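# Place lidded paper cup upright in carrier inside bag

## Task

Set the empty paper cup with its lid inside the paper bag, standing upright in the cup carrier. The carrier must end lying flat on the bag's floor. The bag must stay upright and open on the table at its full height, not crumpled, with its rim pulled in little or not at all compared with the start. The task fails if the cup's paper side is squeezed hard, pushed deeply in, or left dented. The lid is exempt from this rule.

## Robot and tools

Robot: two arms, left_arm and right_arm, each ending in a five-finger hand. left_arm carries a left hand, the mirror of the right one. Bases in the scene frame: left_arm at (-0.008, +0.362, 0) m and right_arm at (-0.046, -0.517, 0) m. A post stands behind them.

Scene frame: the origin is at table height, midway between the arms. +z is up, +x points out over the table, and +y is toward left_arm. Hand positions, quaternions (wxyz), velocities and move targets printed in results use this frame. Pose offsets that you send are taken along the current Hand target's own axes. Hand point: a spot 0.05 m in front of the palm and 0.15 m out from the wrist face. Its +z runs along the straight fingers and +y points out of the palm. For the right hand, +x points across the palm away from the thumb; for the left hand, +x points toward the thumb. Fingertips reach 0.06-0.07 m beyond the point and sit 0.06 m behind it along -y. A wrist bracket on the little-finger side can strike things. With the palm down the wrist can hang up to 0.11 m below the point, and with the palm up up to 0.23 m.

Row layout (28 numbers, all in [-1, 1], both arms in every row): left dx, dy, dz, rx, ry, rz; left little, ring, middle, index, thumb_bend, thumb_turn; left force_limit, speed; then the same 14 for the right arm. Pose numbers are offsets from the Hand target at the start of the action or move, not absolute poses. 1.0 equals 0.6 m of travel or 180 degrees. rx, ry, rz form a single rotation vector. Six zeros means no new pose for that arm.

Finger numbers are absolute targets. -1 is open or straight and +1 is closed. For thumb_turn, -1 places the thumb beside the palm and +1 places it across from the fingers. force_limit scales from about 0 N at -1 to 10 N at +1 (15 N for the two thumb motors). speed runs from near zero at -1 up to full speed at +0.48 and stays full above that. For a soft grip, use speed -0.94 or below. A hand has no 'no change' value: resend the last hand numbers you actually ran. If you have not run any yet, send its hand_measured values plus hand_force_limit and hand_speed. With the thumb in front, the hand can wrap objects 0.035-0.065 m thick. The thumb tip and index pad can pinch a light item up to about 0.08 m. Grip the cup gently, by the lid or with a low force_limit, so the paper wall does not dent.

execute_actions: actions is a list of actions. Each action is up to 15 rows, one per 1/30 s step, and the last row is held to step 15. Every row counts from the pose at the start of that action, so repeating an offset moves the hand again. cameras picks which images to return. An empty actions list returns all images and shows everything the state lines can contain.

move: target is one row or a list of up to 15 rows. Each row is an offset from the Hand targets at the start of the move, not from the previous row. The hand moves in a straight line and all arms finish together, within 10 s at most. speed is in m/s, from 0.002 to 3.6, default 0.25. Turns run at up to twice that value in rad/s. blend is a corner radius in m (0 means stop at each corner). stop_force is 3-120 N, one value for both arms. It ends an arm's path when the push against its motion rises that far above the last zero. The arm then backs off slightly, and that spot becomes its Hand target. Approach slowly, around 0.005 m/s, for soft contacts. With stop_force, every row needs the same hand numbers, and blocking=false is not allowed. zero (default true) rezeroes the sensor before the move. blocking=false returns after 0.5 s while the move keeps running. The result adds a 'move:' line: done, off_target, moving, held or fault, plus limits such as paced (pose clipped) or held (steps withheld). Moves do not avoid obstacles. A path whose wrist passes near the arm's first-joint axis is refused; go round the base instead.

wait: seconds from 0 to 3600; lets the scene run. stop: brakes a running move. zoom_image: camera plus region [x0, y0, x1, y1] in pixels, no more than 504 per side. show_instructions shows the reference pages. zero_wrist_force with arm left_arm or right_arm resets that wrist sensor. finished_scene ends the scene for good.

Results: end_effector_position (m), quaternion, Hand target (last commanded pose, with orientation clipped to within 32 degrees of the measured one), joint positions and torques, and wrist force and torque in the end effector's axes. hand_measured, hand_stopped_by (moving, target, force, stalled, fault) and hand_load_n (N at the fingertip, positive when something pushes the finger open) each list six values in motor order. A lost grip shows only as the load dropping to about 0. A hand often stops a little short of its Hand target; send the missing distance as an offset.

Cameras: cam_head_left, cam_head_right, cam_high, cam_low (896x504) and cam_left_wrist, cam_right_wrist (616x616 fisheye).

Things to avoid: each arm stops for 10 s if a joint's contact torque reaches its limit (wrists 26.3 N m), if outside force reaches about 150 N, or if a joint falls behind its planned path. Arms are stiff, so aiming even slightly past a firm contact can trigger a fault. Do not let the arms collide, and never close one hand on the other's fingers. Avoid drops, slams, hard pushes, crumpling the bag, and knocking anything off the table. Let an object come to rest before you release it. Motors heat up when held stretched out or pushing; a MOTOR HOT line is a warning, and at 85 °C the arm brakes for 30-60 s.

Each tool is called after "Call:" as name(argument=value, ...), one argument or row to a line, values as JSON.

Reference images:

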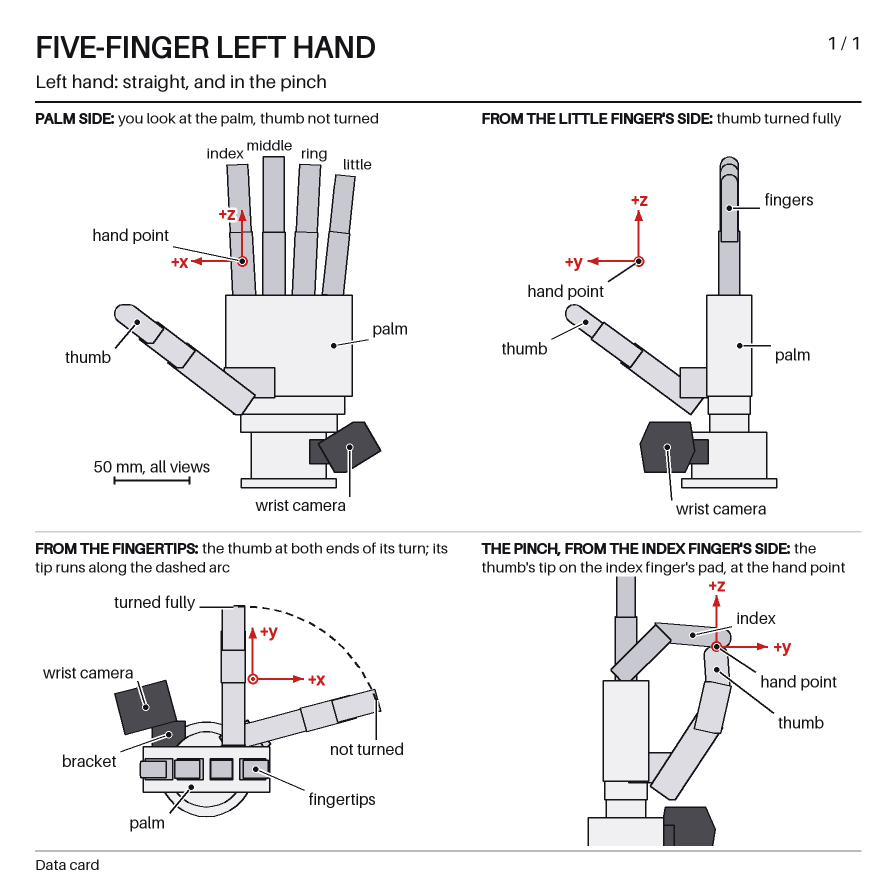

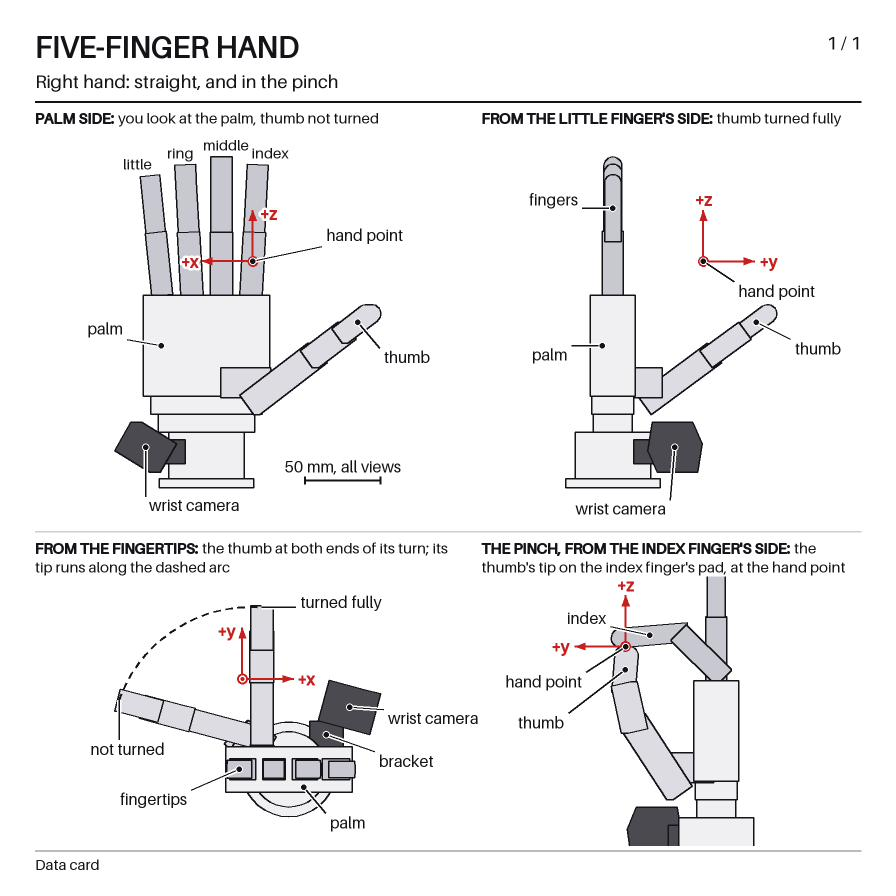

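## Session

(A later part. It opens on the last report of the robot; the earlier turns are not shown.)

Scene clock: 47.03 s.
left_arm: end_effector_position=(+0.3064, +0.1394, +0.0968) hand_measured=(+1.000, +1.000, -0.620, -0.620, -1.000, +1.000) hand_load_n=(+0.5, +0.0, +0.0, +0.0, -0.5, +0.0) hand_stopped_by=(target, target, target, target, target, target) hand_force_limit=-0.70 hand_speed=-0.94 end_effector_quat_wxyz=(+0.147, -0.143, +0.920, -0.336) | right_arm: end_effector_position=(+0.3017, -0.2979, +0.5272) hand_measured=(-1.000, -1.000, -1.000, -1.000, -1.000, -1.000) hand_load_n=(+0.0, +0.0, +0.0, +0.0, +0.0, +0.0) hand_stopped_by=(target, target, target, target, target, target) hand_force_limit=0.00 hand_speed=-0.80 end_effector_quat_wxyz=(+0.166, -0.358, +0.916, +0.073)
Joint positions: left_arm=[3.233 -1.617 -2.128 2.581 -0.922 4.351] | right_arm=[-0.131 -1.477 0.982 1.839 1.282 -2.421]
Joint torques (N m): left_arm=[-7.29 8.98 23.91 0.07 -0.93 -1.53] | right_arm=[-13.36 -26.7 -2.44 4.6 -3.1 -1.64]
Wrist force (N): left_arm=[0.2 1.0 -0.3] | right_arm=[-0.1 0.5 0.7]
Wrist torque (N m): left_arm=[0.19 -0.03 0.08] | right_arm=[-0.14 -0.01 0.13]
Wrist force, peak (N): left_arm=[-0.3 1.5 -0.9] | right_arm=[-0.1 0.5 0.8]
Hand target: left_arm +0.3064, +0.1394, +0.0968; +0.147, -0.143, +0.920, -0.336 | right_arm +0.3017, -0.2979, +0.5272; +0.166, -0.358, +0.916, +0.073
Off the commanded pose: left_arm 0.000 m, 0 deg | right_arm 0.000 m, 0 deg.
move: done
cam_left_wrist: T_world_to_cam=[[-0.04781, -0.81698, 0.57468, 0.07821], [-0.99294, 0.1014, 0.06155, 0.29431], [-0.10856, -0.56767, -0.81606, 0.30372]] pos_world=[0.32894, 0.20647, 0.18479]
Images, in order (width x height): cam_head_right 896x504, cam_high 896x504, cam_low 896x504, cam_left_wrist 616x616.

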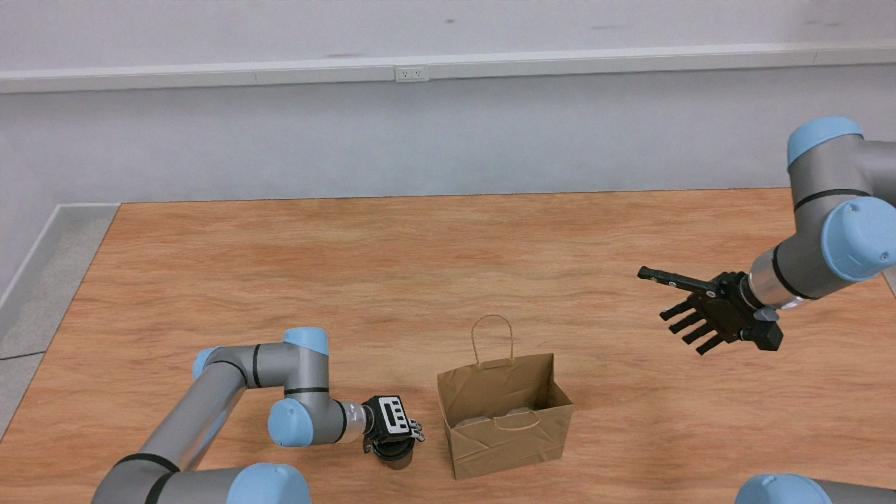

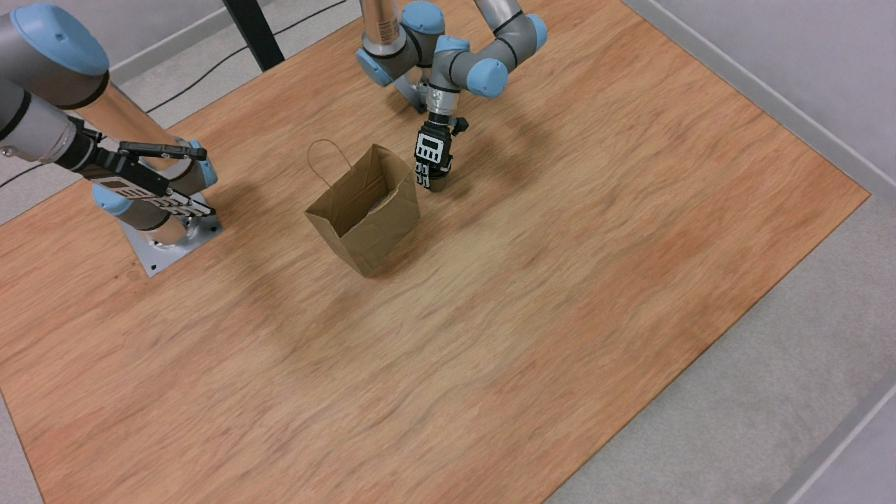

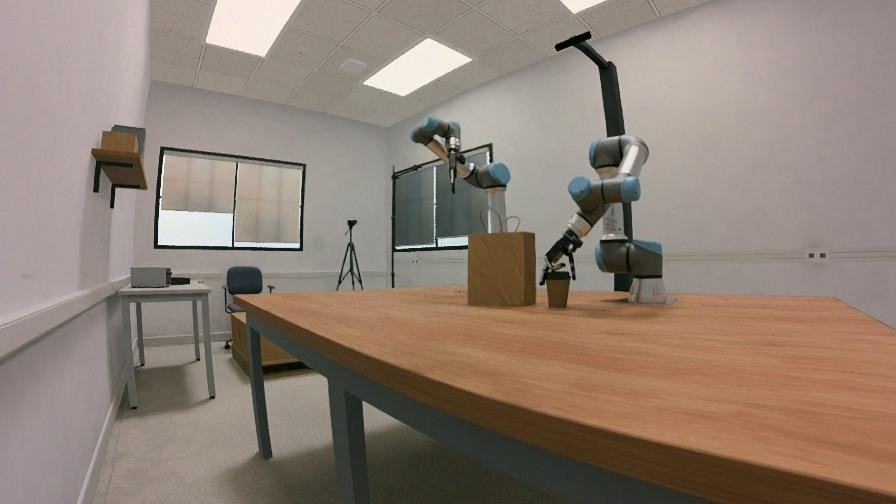

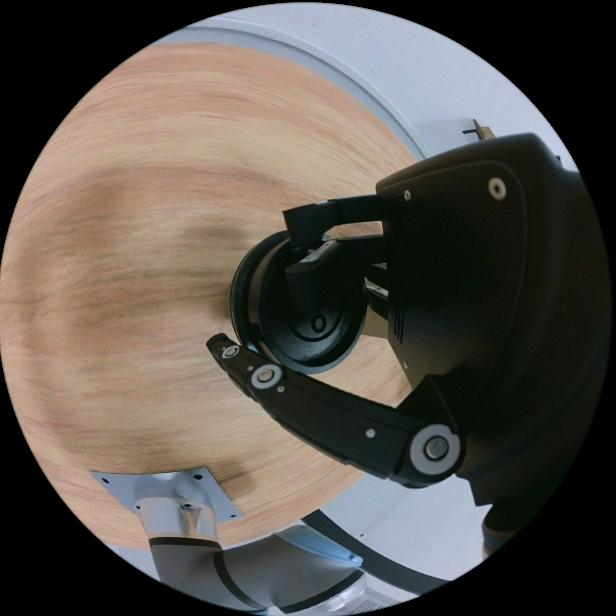

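Call:
move(
  target=[0,0,0,0,0,0,1,1,-0.4,-0.4,-1,1,-0.7,-0.96,0,0,0,0,0,0,-1,-1,-1,-1,-1,-1,0,-0.8],
  cameras=["cam_left_wrist","cam_low","cam_high","cam_head_right"],
)

Call:
zoom_image(
  camera="cam_low",
  region=[500, 190, 620, 320],
)

Call:
zoom_image(
  camera="cam_head_right",
  region=[340, 380, 440, 480],
)

Scene clock: 49.57 s.
left_arm: end_effector_position=(+0.3064, +0.1394, +0.0968) hand_measured=(+1.000, +1.000, -0.446, -0.404, -1.000, +1.000) hand_load_n=(+0.0, +0.0, +1.0, +1.5, +0.0, +0.0) hand_stopped_by=(target, target, force, force, target, target) hand_force_limit=-0.70 hand_speed=-0.96 end_effector_quat_wxyz=(+0.147, -0.143, +0.920, -0.336) | right_arm: end_effector_position=(+0.3017, -0.2979, +0.5272) hand_measured=(-1.000, -1.000, -1.000, -1.000, -1.000, -1.000) hand_load_n=(+0.0, +0.0, +0.0, -0.5, +0.0, +0.0) hand_stopped_by=(target, target, target, target, target, target) hand_force_limit=0.00 hand_speed=-0.80 end_effector_quat_wxyz=(+0.166, -0.358, +0.916, +0.073)
Joint positions: left_arm=[3.233 -1.617 -2.128 2.581 -0.922 4.351] | right_arm=[-0.131 -1.477 0.982 1.839 1.282 -2.421]
Joint torques (N m): left_arm=[-7.28 8.5 24.32 0.11 -0.83 -1.43] | right_arm=[-13.04 -26.52 -2.43 4.66 -3.15 -1.74]
Wrist force (N): left_arm=[-0.1 0.9 -0.1] | right_arm=[0.2 0.5 0.6]
Wrist torque (N m): left_arm=[0.19 0.04 0.06] | right_arm=[-0.12 -0.05 0.16]
Wrist force, peak (N): left_arm=[-0.2 1.6 0.1] | right_arm=[-0.2 0.5 0.9]
Hand target: left_arm +0.3064, +0.1394, +0.0968; +0.147, -0.143, +0.920, -0.336 | right_arm +0.3017, -0.2979, +0.5272; +0.166, -0.358, +0.916, +0.073
Off the commanded pose: left_arm 0.000 m, 0 deg | right_arm 0.000 m, 0 deg.
move: done
cam_left_wrist: T_world_to_cam=[[-0.04781, -0.81698, 0.57468, 0.07821], [-0.99294, 0.1014, 0.06155, 0.29431], [-0.10856, -0.56767, -0.81606, 0.30372]] pos_world=[0.32894, 0.20647, 0.18479]
Images, in order (width x height): cam_head_right 896x504, cam_high 896x504, cam_low 896x504, cam_left_wrist 616x616.

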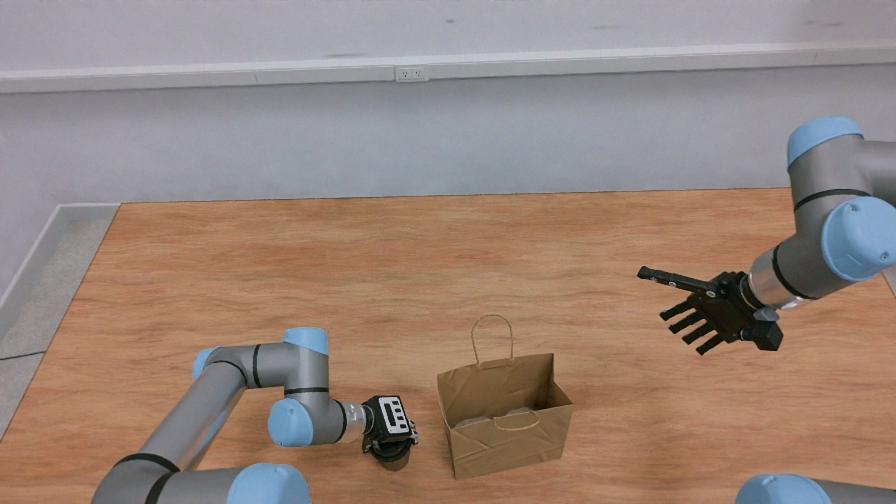

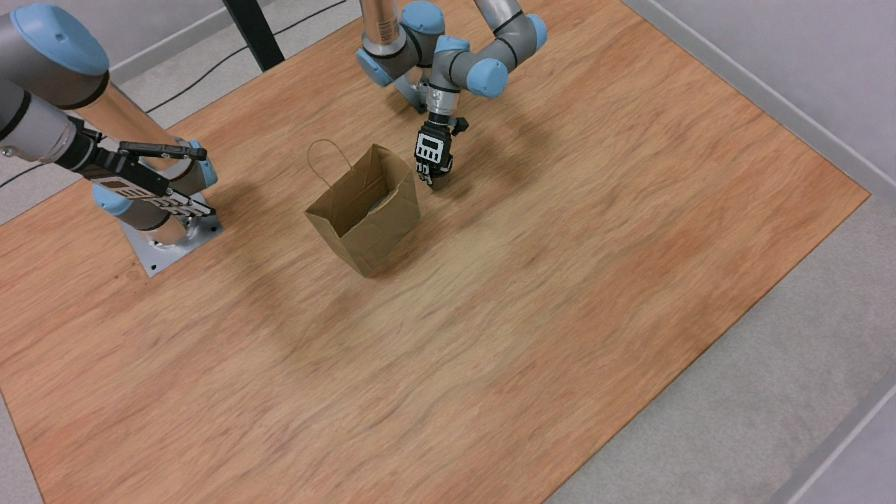

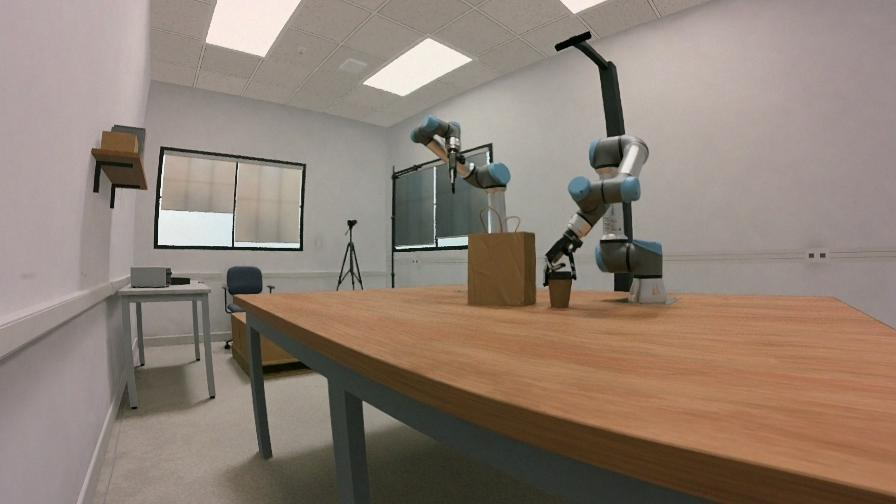

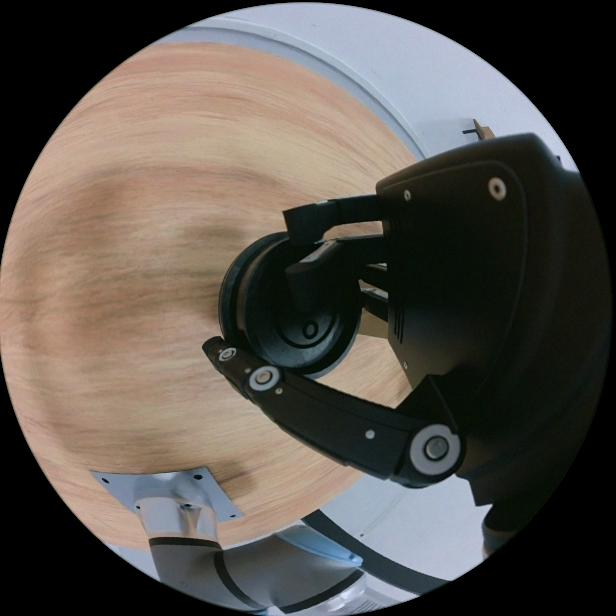

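Scaled by 3.877 from the camera's image (finer frame: 1280x720).

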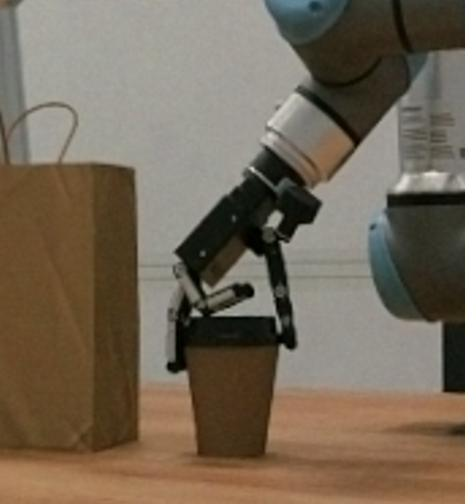

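Scaled by 5.040 from the camera's image (finer frame: 1280x720).

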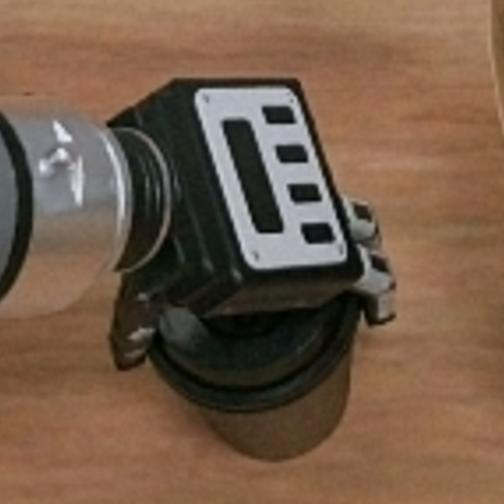

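Call:
move(
  target=[0,0,0,0,0,0,1,1,-0.3,-0.3,-1,1,-0.45,-0.96,0,0,0,0,0,0,-1,-1,-1,-1,-1,-1,0,-0.8],
)

Scene clock: 50.47 s.
left_arm: end_effector_position=(+0.3064, +0.1394, +0.0968) hand_measured=(+1.000, +1.000, -0.408, -0.370, -1.000, +1.000) hand_load_n=(+0.0, +0.0, +2.5, +2.5, +0.5, +0.5) hand_stopped_by=(target, target, force, force, target, target) hand_force_limit=-0.45 hand_speed=-0.96 end_effector_quat_wxyz=(+0.147, -0.143, +0.920, -0.336) | right_arm: end_effector_position=(+0.3017, -0.2979, +0.5272) hand_measured=(-1.000, -1.000, -1.000, -1.000, -1.000, -1.000) hand_load_n=(+0.0, +0.0, +0.0, +0.0, +0.0, +0.0) hand_stopped_by=(target, target, target, target, target, target) hand_force_limit=0.00 hand_speed=-0.80 end_effector_quat_wxyz=(+0.166, -0.358, +0.916, +0.073)
Joint positions: left_arm=[3.233 -1.617 -2.128 2.581 -0.922 4.351] | right_arm=[-0.131 -1.477 0.982 1.839 1.282 -2.421]
Joint torques (N m): left_arm=[-6.58 8.64 23.64 0 -0.99 -1.47] | right_arm=[-13.03 -25.98 -3.34 4.47 -3.23 -1.59]
Wrist force (N): left_arm=[0.0 0.9 -0.5] | right_arm=[-0.2 0.4 0.5]
Wrist torque (N m): left_arm=[0.21 -0.02 0.07] | right_arm=[-0.14 0.02 0.12]
Wrist force, peak (N): left_arm=[-0.1 1.1 -0.6] | right_arm=[0.1 0.4 0.9]
Hand target: left_arm +0.3064, +0.1394, +0.0968; +0.147, -0.143, +0.920, -0.336 | right_arm +0.3017, -0.2979, +0.5272; +0.166, -0.358, +0.916, +0.073
Off the commanded pose: left_arm 0.000 m, 0 deg | right_arm 0.000 m, 0 deg.
move: done

Call:
move(
  target=[-0.0058,-0.0220,-0.0244,0,0,0,1,1,-0.3,-0.3,-1,1,-0.45,-0.96,0,0,0,0,0,0,-1,-1,-1,-1,-1,-1,0,-0.8],
  speed=0.04,
  cameras=["cam_left_wrist","cam_low","cam_high","cam_head_right"],
)

Call:
zoom_image(
  camera="cam_low",
  region=[500, 190, 620, 320],
)

Call:
zoom_image(
  camera="cam_left_wrist",
  region=[180, 200, 430, 450],
)

Scene clock: 51.97 s.
left_arm: end_effector_position=(+0.3064, +0.1394, +0.1168) hand_measured=(+1.000, +1.000, -0.408, -0.370, -1.000, +1.000) hand_load_n=(+0.0, +0.0, +3.0, +3.0, +0.5, +0.5) hand_stopped_by=(target, target, force, force, target, target) hand_force_limit=-0.45 hand_speed=-0.96 end_effector_quat_wxyz=(+0.147, -0.143, +0.920, -0.336) | right_arm: end_effector_position=(+0.3017, -0.2979, +0.5272) hand_measured=(-1.000, -1.000, -1.000, -1.000, -1.000, -1.000) hand_load_n=(+0.0, +0.0, +0.0, +0.0, +0.0, +0.0) hand_stopped_by=(target, target, target, target, target, target) hand_force_limit=0.00 hand_speed=-0.80 end_effector_quat_wxyz=(+0.166, -0.358, +0.916, +0.073)
Joint positions: left_arm=[3.233 -1.588 -2.098 2.521 -0.922 4.351] | right_arm=[-0.131 -1.477 0.982 1.839 1.282 -2.421]
Joint torques (N m): left_arm=[5.09 23.34 25.51 -3.19 0.25 2.09] | right_arm=[-12.53 -26.73 -2.35 4.61 -3.12 -1.64]
Wrist force (N): left_arm=[0.2 1.4 -0.4] | right_arm=[-0.2 0.4 0.7]
Wrist torque (N m): left_arm=[0.27 -0.03 0.04] | right_arm=[-0.14 0.01 0.12]
Wrist force, peak (N): left_arm=[0.0 1.6 -0.1] | right_arm=[0.0 0.5 0.9]
Hand target: left_arm +0.3064, +0.1394, +0.1168; +0.147, -0.143, +0.920, -0.336 | right_arm +0.3017, -0.2979, +0.5272; +0.166, -0.358, +0.916, +0.073
Off the commanded pose: left_arm 0.000 m, 0 deg | right_arm 0.000 m, 0 deg.
move: done
cam_left_wrist: T_world_to_cam=[[-0.04775, -0.81699, 0.57467, 0.06668], [-0.99294, 0.10136, 0.06159, 0.29309], [-0.10856, -0.56767, -0.81606, 0.3199]] pos_world=[0.32894, 0.20637, 0.20469]
Images, in order (width x height): cam_head_right 896x504, cam_high 896x504, cam_low 896x504, cam_left_wrist 616x616.

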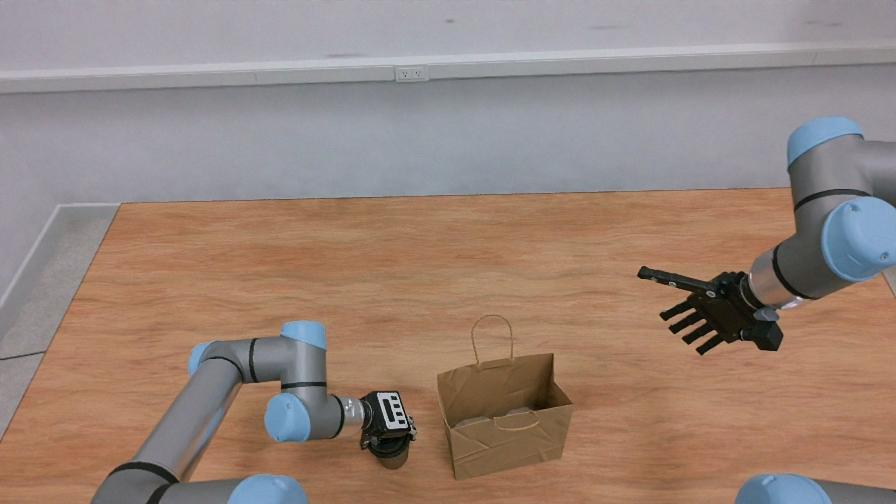

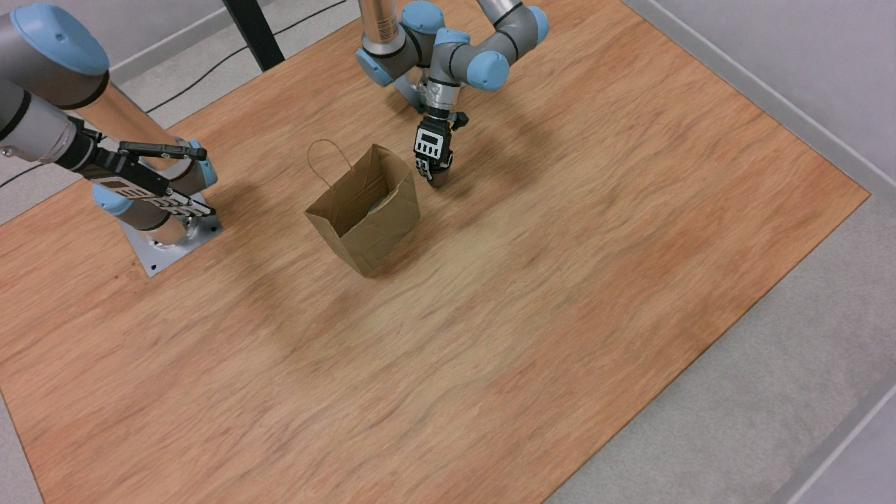

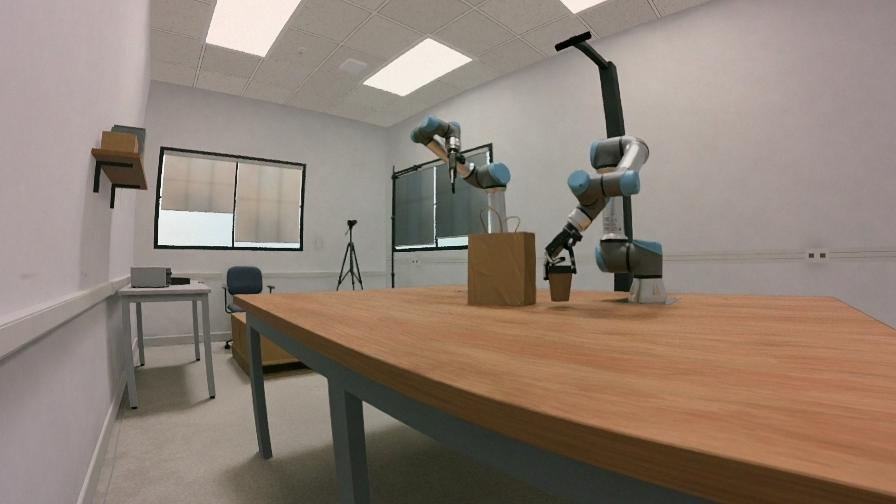

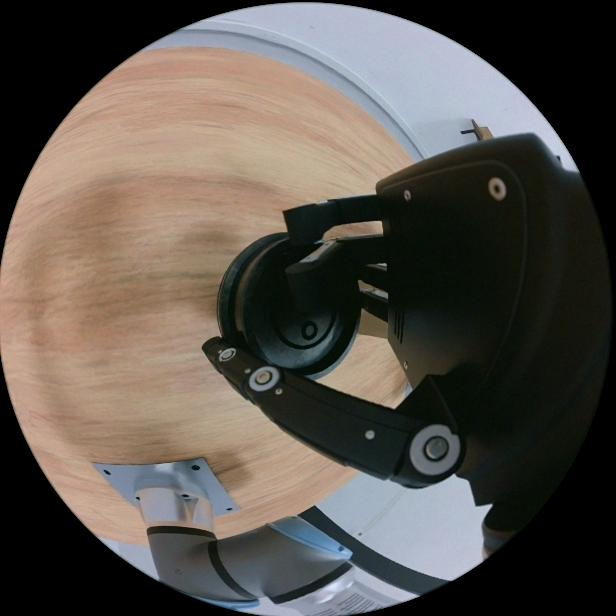

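Scaled by 3.877 from the camera's image (finer frame: 1280x720).

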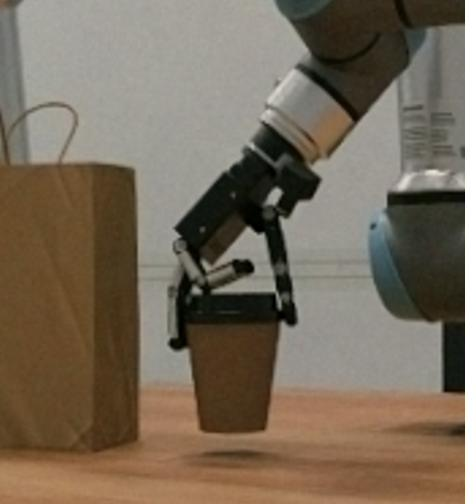

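Scaled by 2.016 from the camera's image (finer frame: 880x880).

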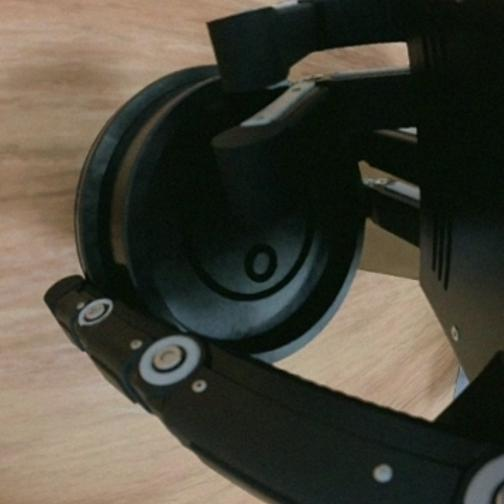

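Call:
move(
  target=[0,0,0,0,0,0,1,1,-0.3,-0.3,-1,1,-0.45,-0.96,-0.3281,0.2254,0.3072,0,0,0,-1,-1,-1,-1,-1,-1,0,-0.8],
  cameras=["cam_right_wrist","cam_head_left","cam_head_right"],
)

Call:
zoom_image(
  camera="cam_right_wrist",
  region=[200, 40, 450, 290],
)

Scene clock: 57.60 s.
left_arm: end_effector_position=(+0.3064, +0.1394, +0.1168) hand_measured=(+1.000, +1.000, -0.408, -0.370, -1.000, +1.000) hand_load_n=(+0.0, +0.0, +3.0, +3.0, +0.5, +0.5) hand_stopped_by=(target, target, force, force, target, target) hand_force_limit=-0.45 hand_speed=-0.96 end_effector_quat_wxyz=(+0.147, -0.143, +0.920, -0.336) | right_arm: end_effector_position=(+0.3920, -0.0280, +0.4271) hand_measured=(-1.000, -1.000, -1.000, -1.000, -1.000, -1.000) hand_load_n=(+0.0, +0.0, +0.0, +0.0, +0.0, +0.0) hand_stopped_by=(target, target, target, target, target, target) hand_force_limit=0.00 hand_speed=-0.80 end_effector_quat_wxyz=(+0.166, -0.358, +0.916, +0.073)
Joint positions: left_arm=[3.233 -1.588 -2.098 2.521 -0.922 4.351] | right_arm=[0.499 -0.881 0.365 1.735 1.468 -1.806]
Joint torques (N m): left_arm=[7.78 23.17 24.06 -3.33 0.87 1.97] | right_arm=[12.64 -32.87 -29.22 4.42 2.68 1.86]
Wrist force (N): left_arm=[-0.1 1.3 -0.3] | right_arm=[0.1 0.4 0.8]
Wrist torque (N m): left_arm=[0.25 0.02 0.03] | right_arm=[-0.15 -0.02 -0.02]
Wrist force, peak (N): left_arm=[0.0 1.7 0.0] | right_arm=[-0.4 0.7 1.2]
Hand target: left_arm +0.3064, +0.1394, +0.1168; +0.147, -0.143, +0.920, -0.336 | right_arm +0.3920, -0.0280, +0.4271; +0.166, -0.358, +0.916, +0.073
Off the commanded pose: left_arm 0.000 m, 0 deg | right_arm 0.000 m, 0 deg.
move: done
cam_right_wrist: T_world_to_cam=[[-0.83198, 0.54914, -0.07908, 0.37732], [0.30877, 0.57672, 0.75634, -0.42544], [0.46095, 0.60484, -0.64938, 0.22856]] pos_world=[0.33993, -0.10009, 0.50004]
Images, in order (width x height): cam_head_left 896x504, cam_head_right 896x504, cam_right_wrist 616x616.

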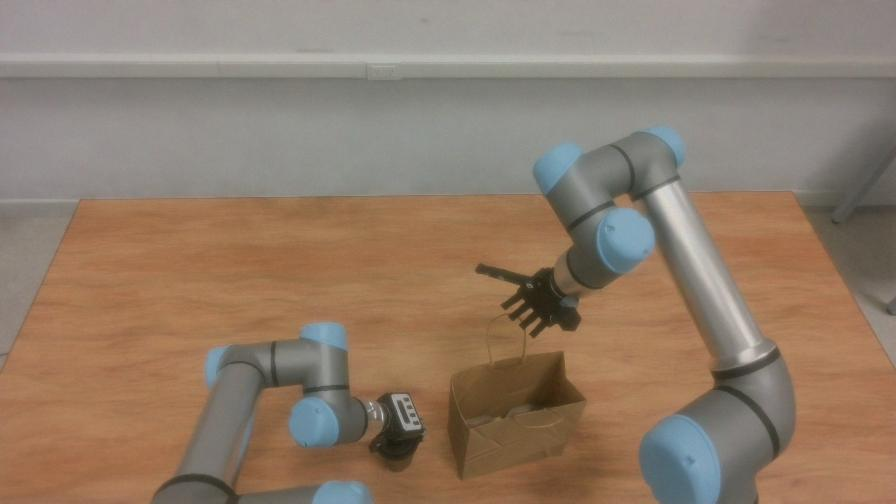

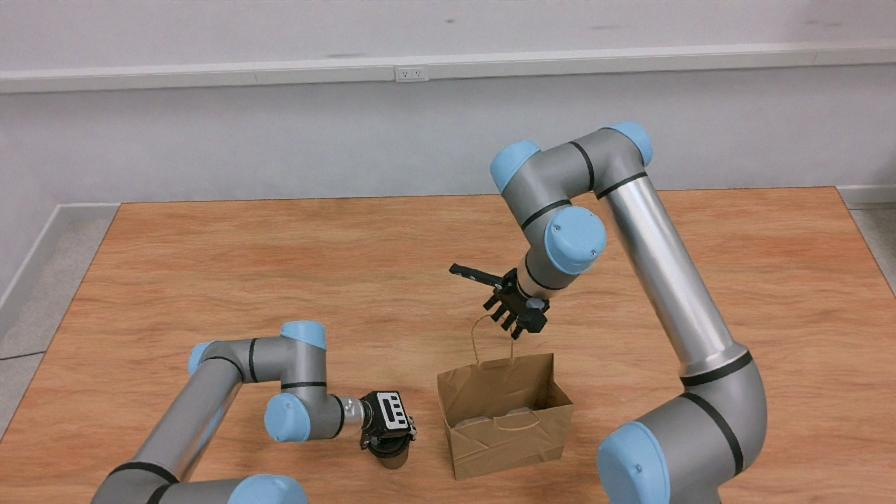

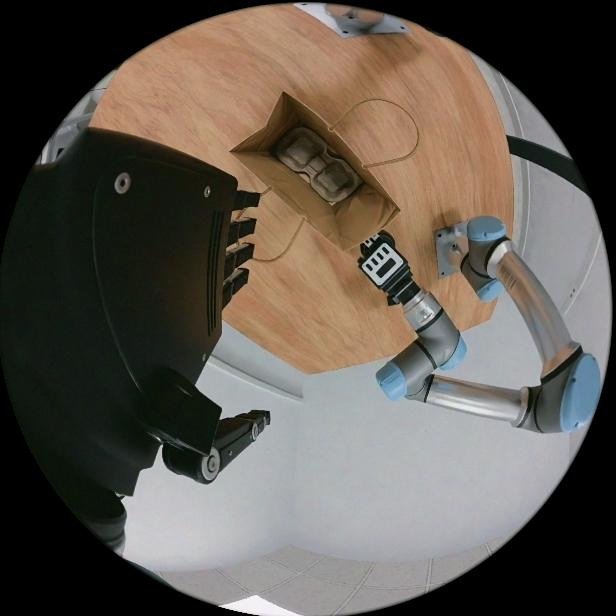

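Scaled by 2.016 from the camera's image (finer frame: 880x880).

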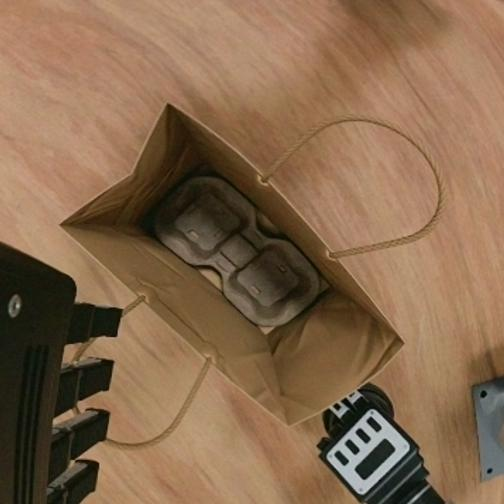

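Call:
zoom_image(
  camera="cam_right_wrist",
  region=[260, 110, 380, 230],
)

Scaled by 4.200 from the camera's image (finer frame: 880x880).

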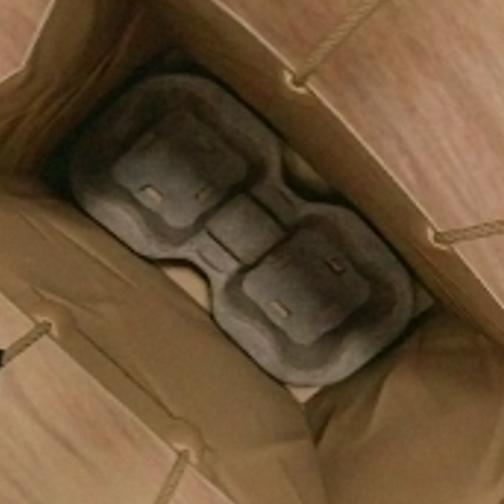

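Call:
move(
  target=[-0.0767,-0.2910,-0.3232,0,0,0,1,1,-0.3,-0.3,-1,1,-0.45,-0.96,0.3388,-0.2375,-0.3113,0,0,0,-1,-1,-1,-1,-1,-1,0,-0.8],
  speed=0.15,
  cameras=["cam_low","cam_left_wrist"],
)

Scene clock: 63.60 s.
left_arm: end_effector_position=(+0.3064, +0.1395, +0.3818) hand_measured=(+1.000, +1.000, -0.408, -0.370, -1.000, +1.000) hand_load_n=(+0.0, +0.0, +3.0, +2.5, +0.5, +0.0) hand_stopped_by=(target, target, force, force, target, target) hand_force_limit=-0.45 hand_speed=-0.96 end_effector_quat_wxyz=(+0.147, -0.143, +0.920, -0.336) | right_arm: end_effector_position=(+0.3016, -0.3078, +0.5271) hand_measured=(-1.000, -1.000, -1.000, -1.000, -1.000, -1.000) hand_load_n=(+0.0, +0.0, +0.0, +0.0, +0.0, +0.0) hand_stopped_by=(target, target, target, target, target, target) hand_force_limit=0.00 hand_speed=-0.80 end_effector_quat_wxyz=(+0.166, -0.358, +0.916, +0.073)
Joint positions: left_arm=[3.233 -1.467 -1.51 1.813 -0.922 4.351] | right_arm=[-0.165 -1.485 0.995 1.844 1.275 -2.456]
Joint torques (N m): left_arm=[-2.84 5.09 27 -3.2 -0.96 1.96] | right_arm=[-13.29 -26.86 -1.81 4.63 -3.36 -1.56]
Wrist force (N): left_arm=[-0.2 1.4 -0.5] | right_arm=[0.0 0.3 0.5]
Wrist torque (N m): left_arm=[0.27 0.02 -0.17] | right_arm=[-0.15 -0.01 0.13]
Wrist force, peak (N): left_arm=[0.0 1.9 0.5] | right_arm=[-0.3 1.1 1.0]
Hand target: left_arm +0.3064, +0.1394, +0.3818; +0.147, -0.143, +0.920, -0.336 | right_arm +0.3016, -0.3079, +0.5271; +0.166, -0.358, +0.916, +0.073
Off the commanded pose: left_arm 0.000 m, 0 deg | right_arm 0.000 m, 0 deg.
move: done
cam_left_wrist: T_world_to_cam=[[-0.04772, -0.817, 0.57466, -0.08554], [-0.99295, 0.10128, 0.06152, 0.27681], [-0.10847, -0.56768, -0.81607, 0.53619]] pos_world=[0.32894, 0.20647, 0.46969]

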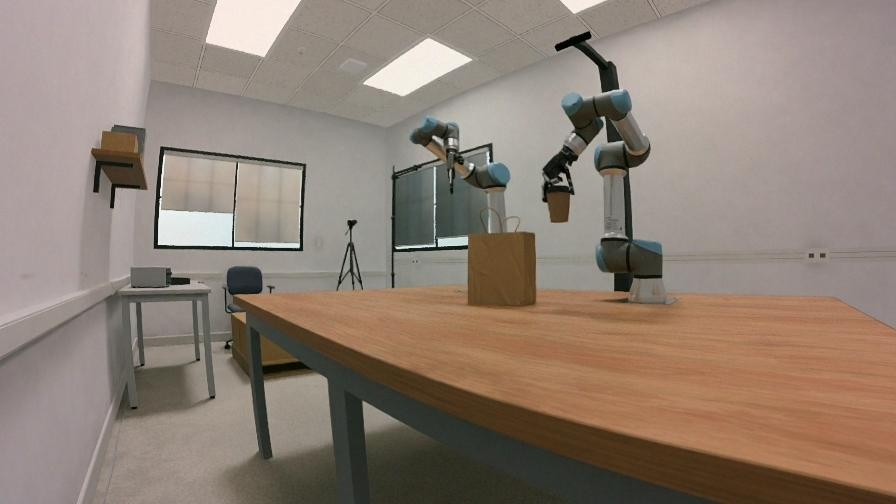

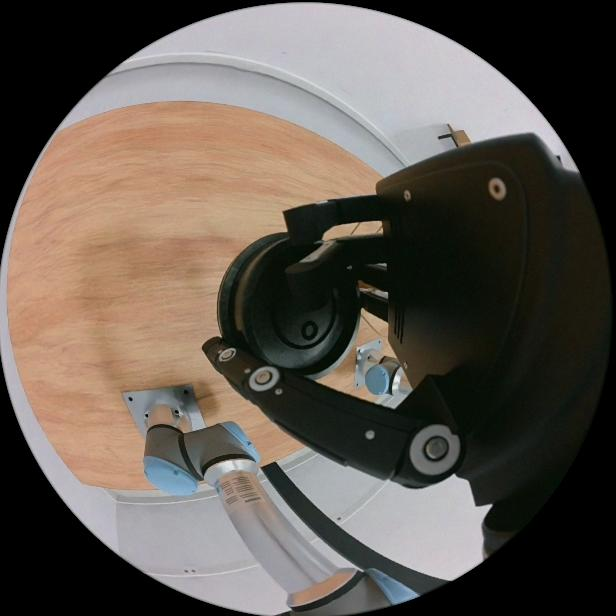

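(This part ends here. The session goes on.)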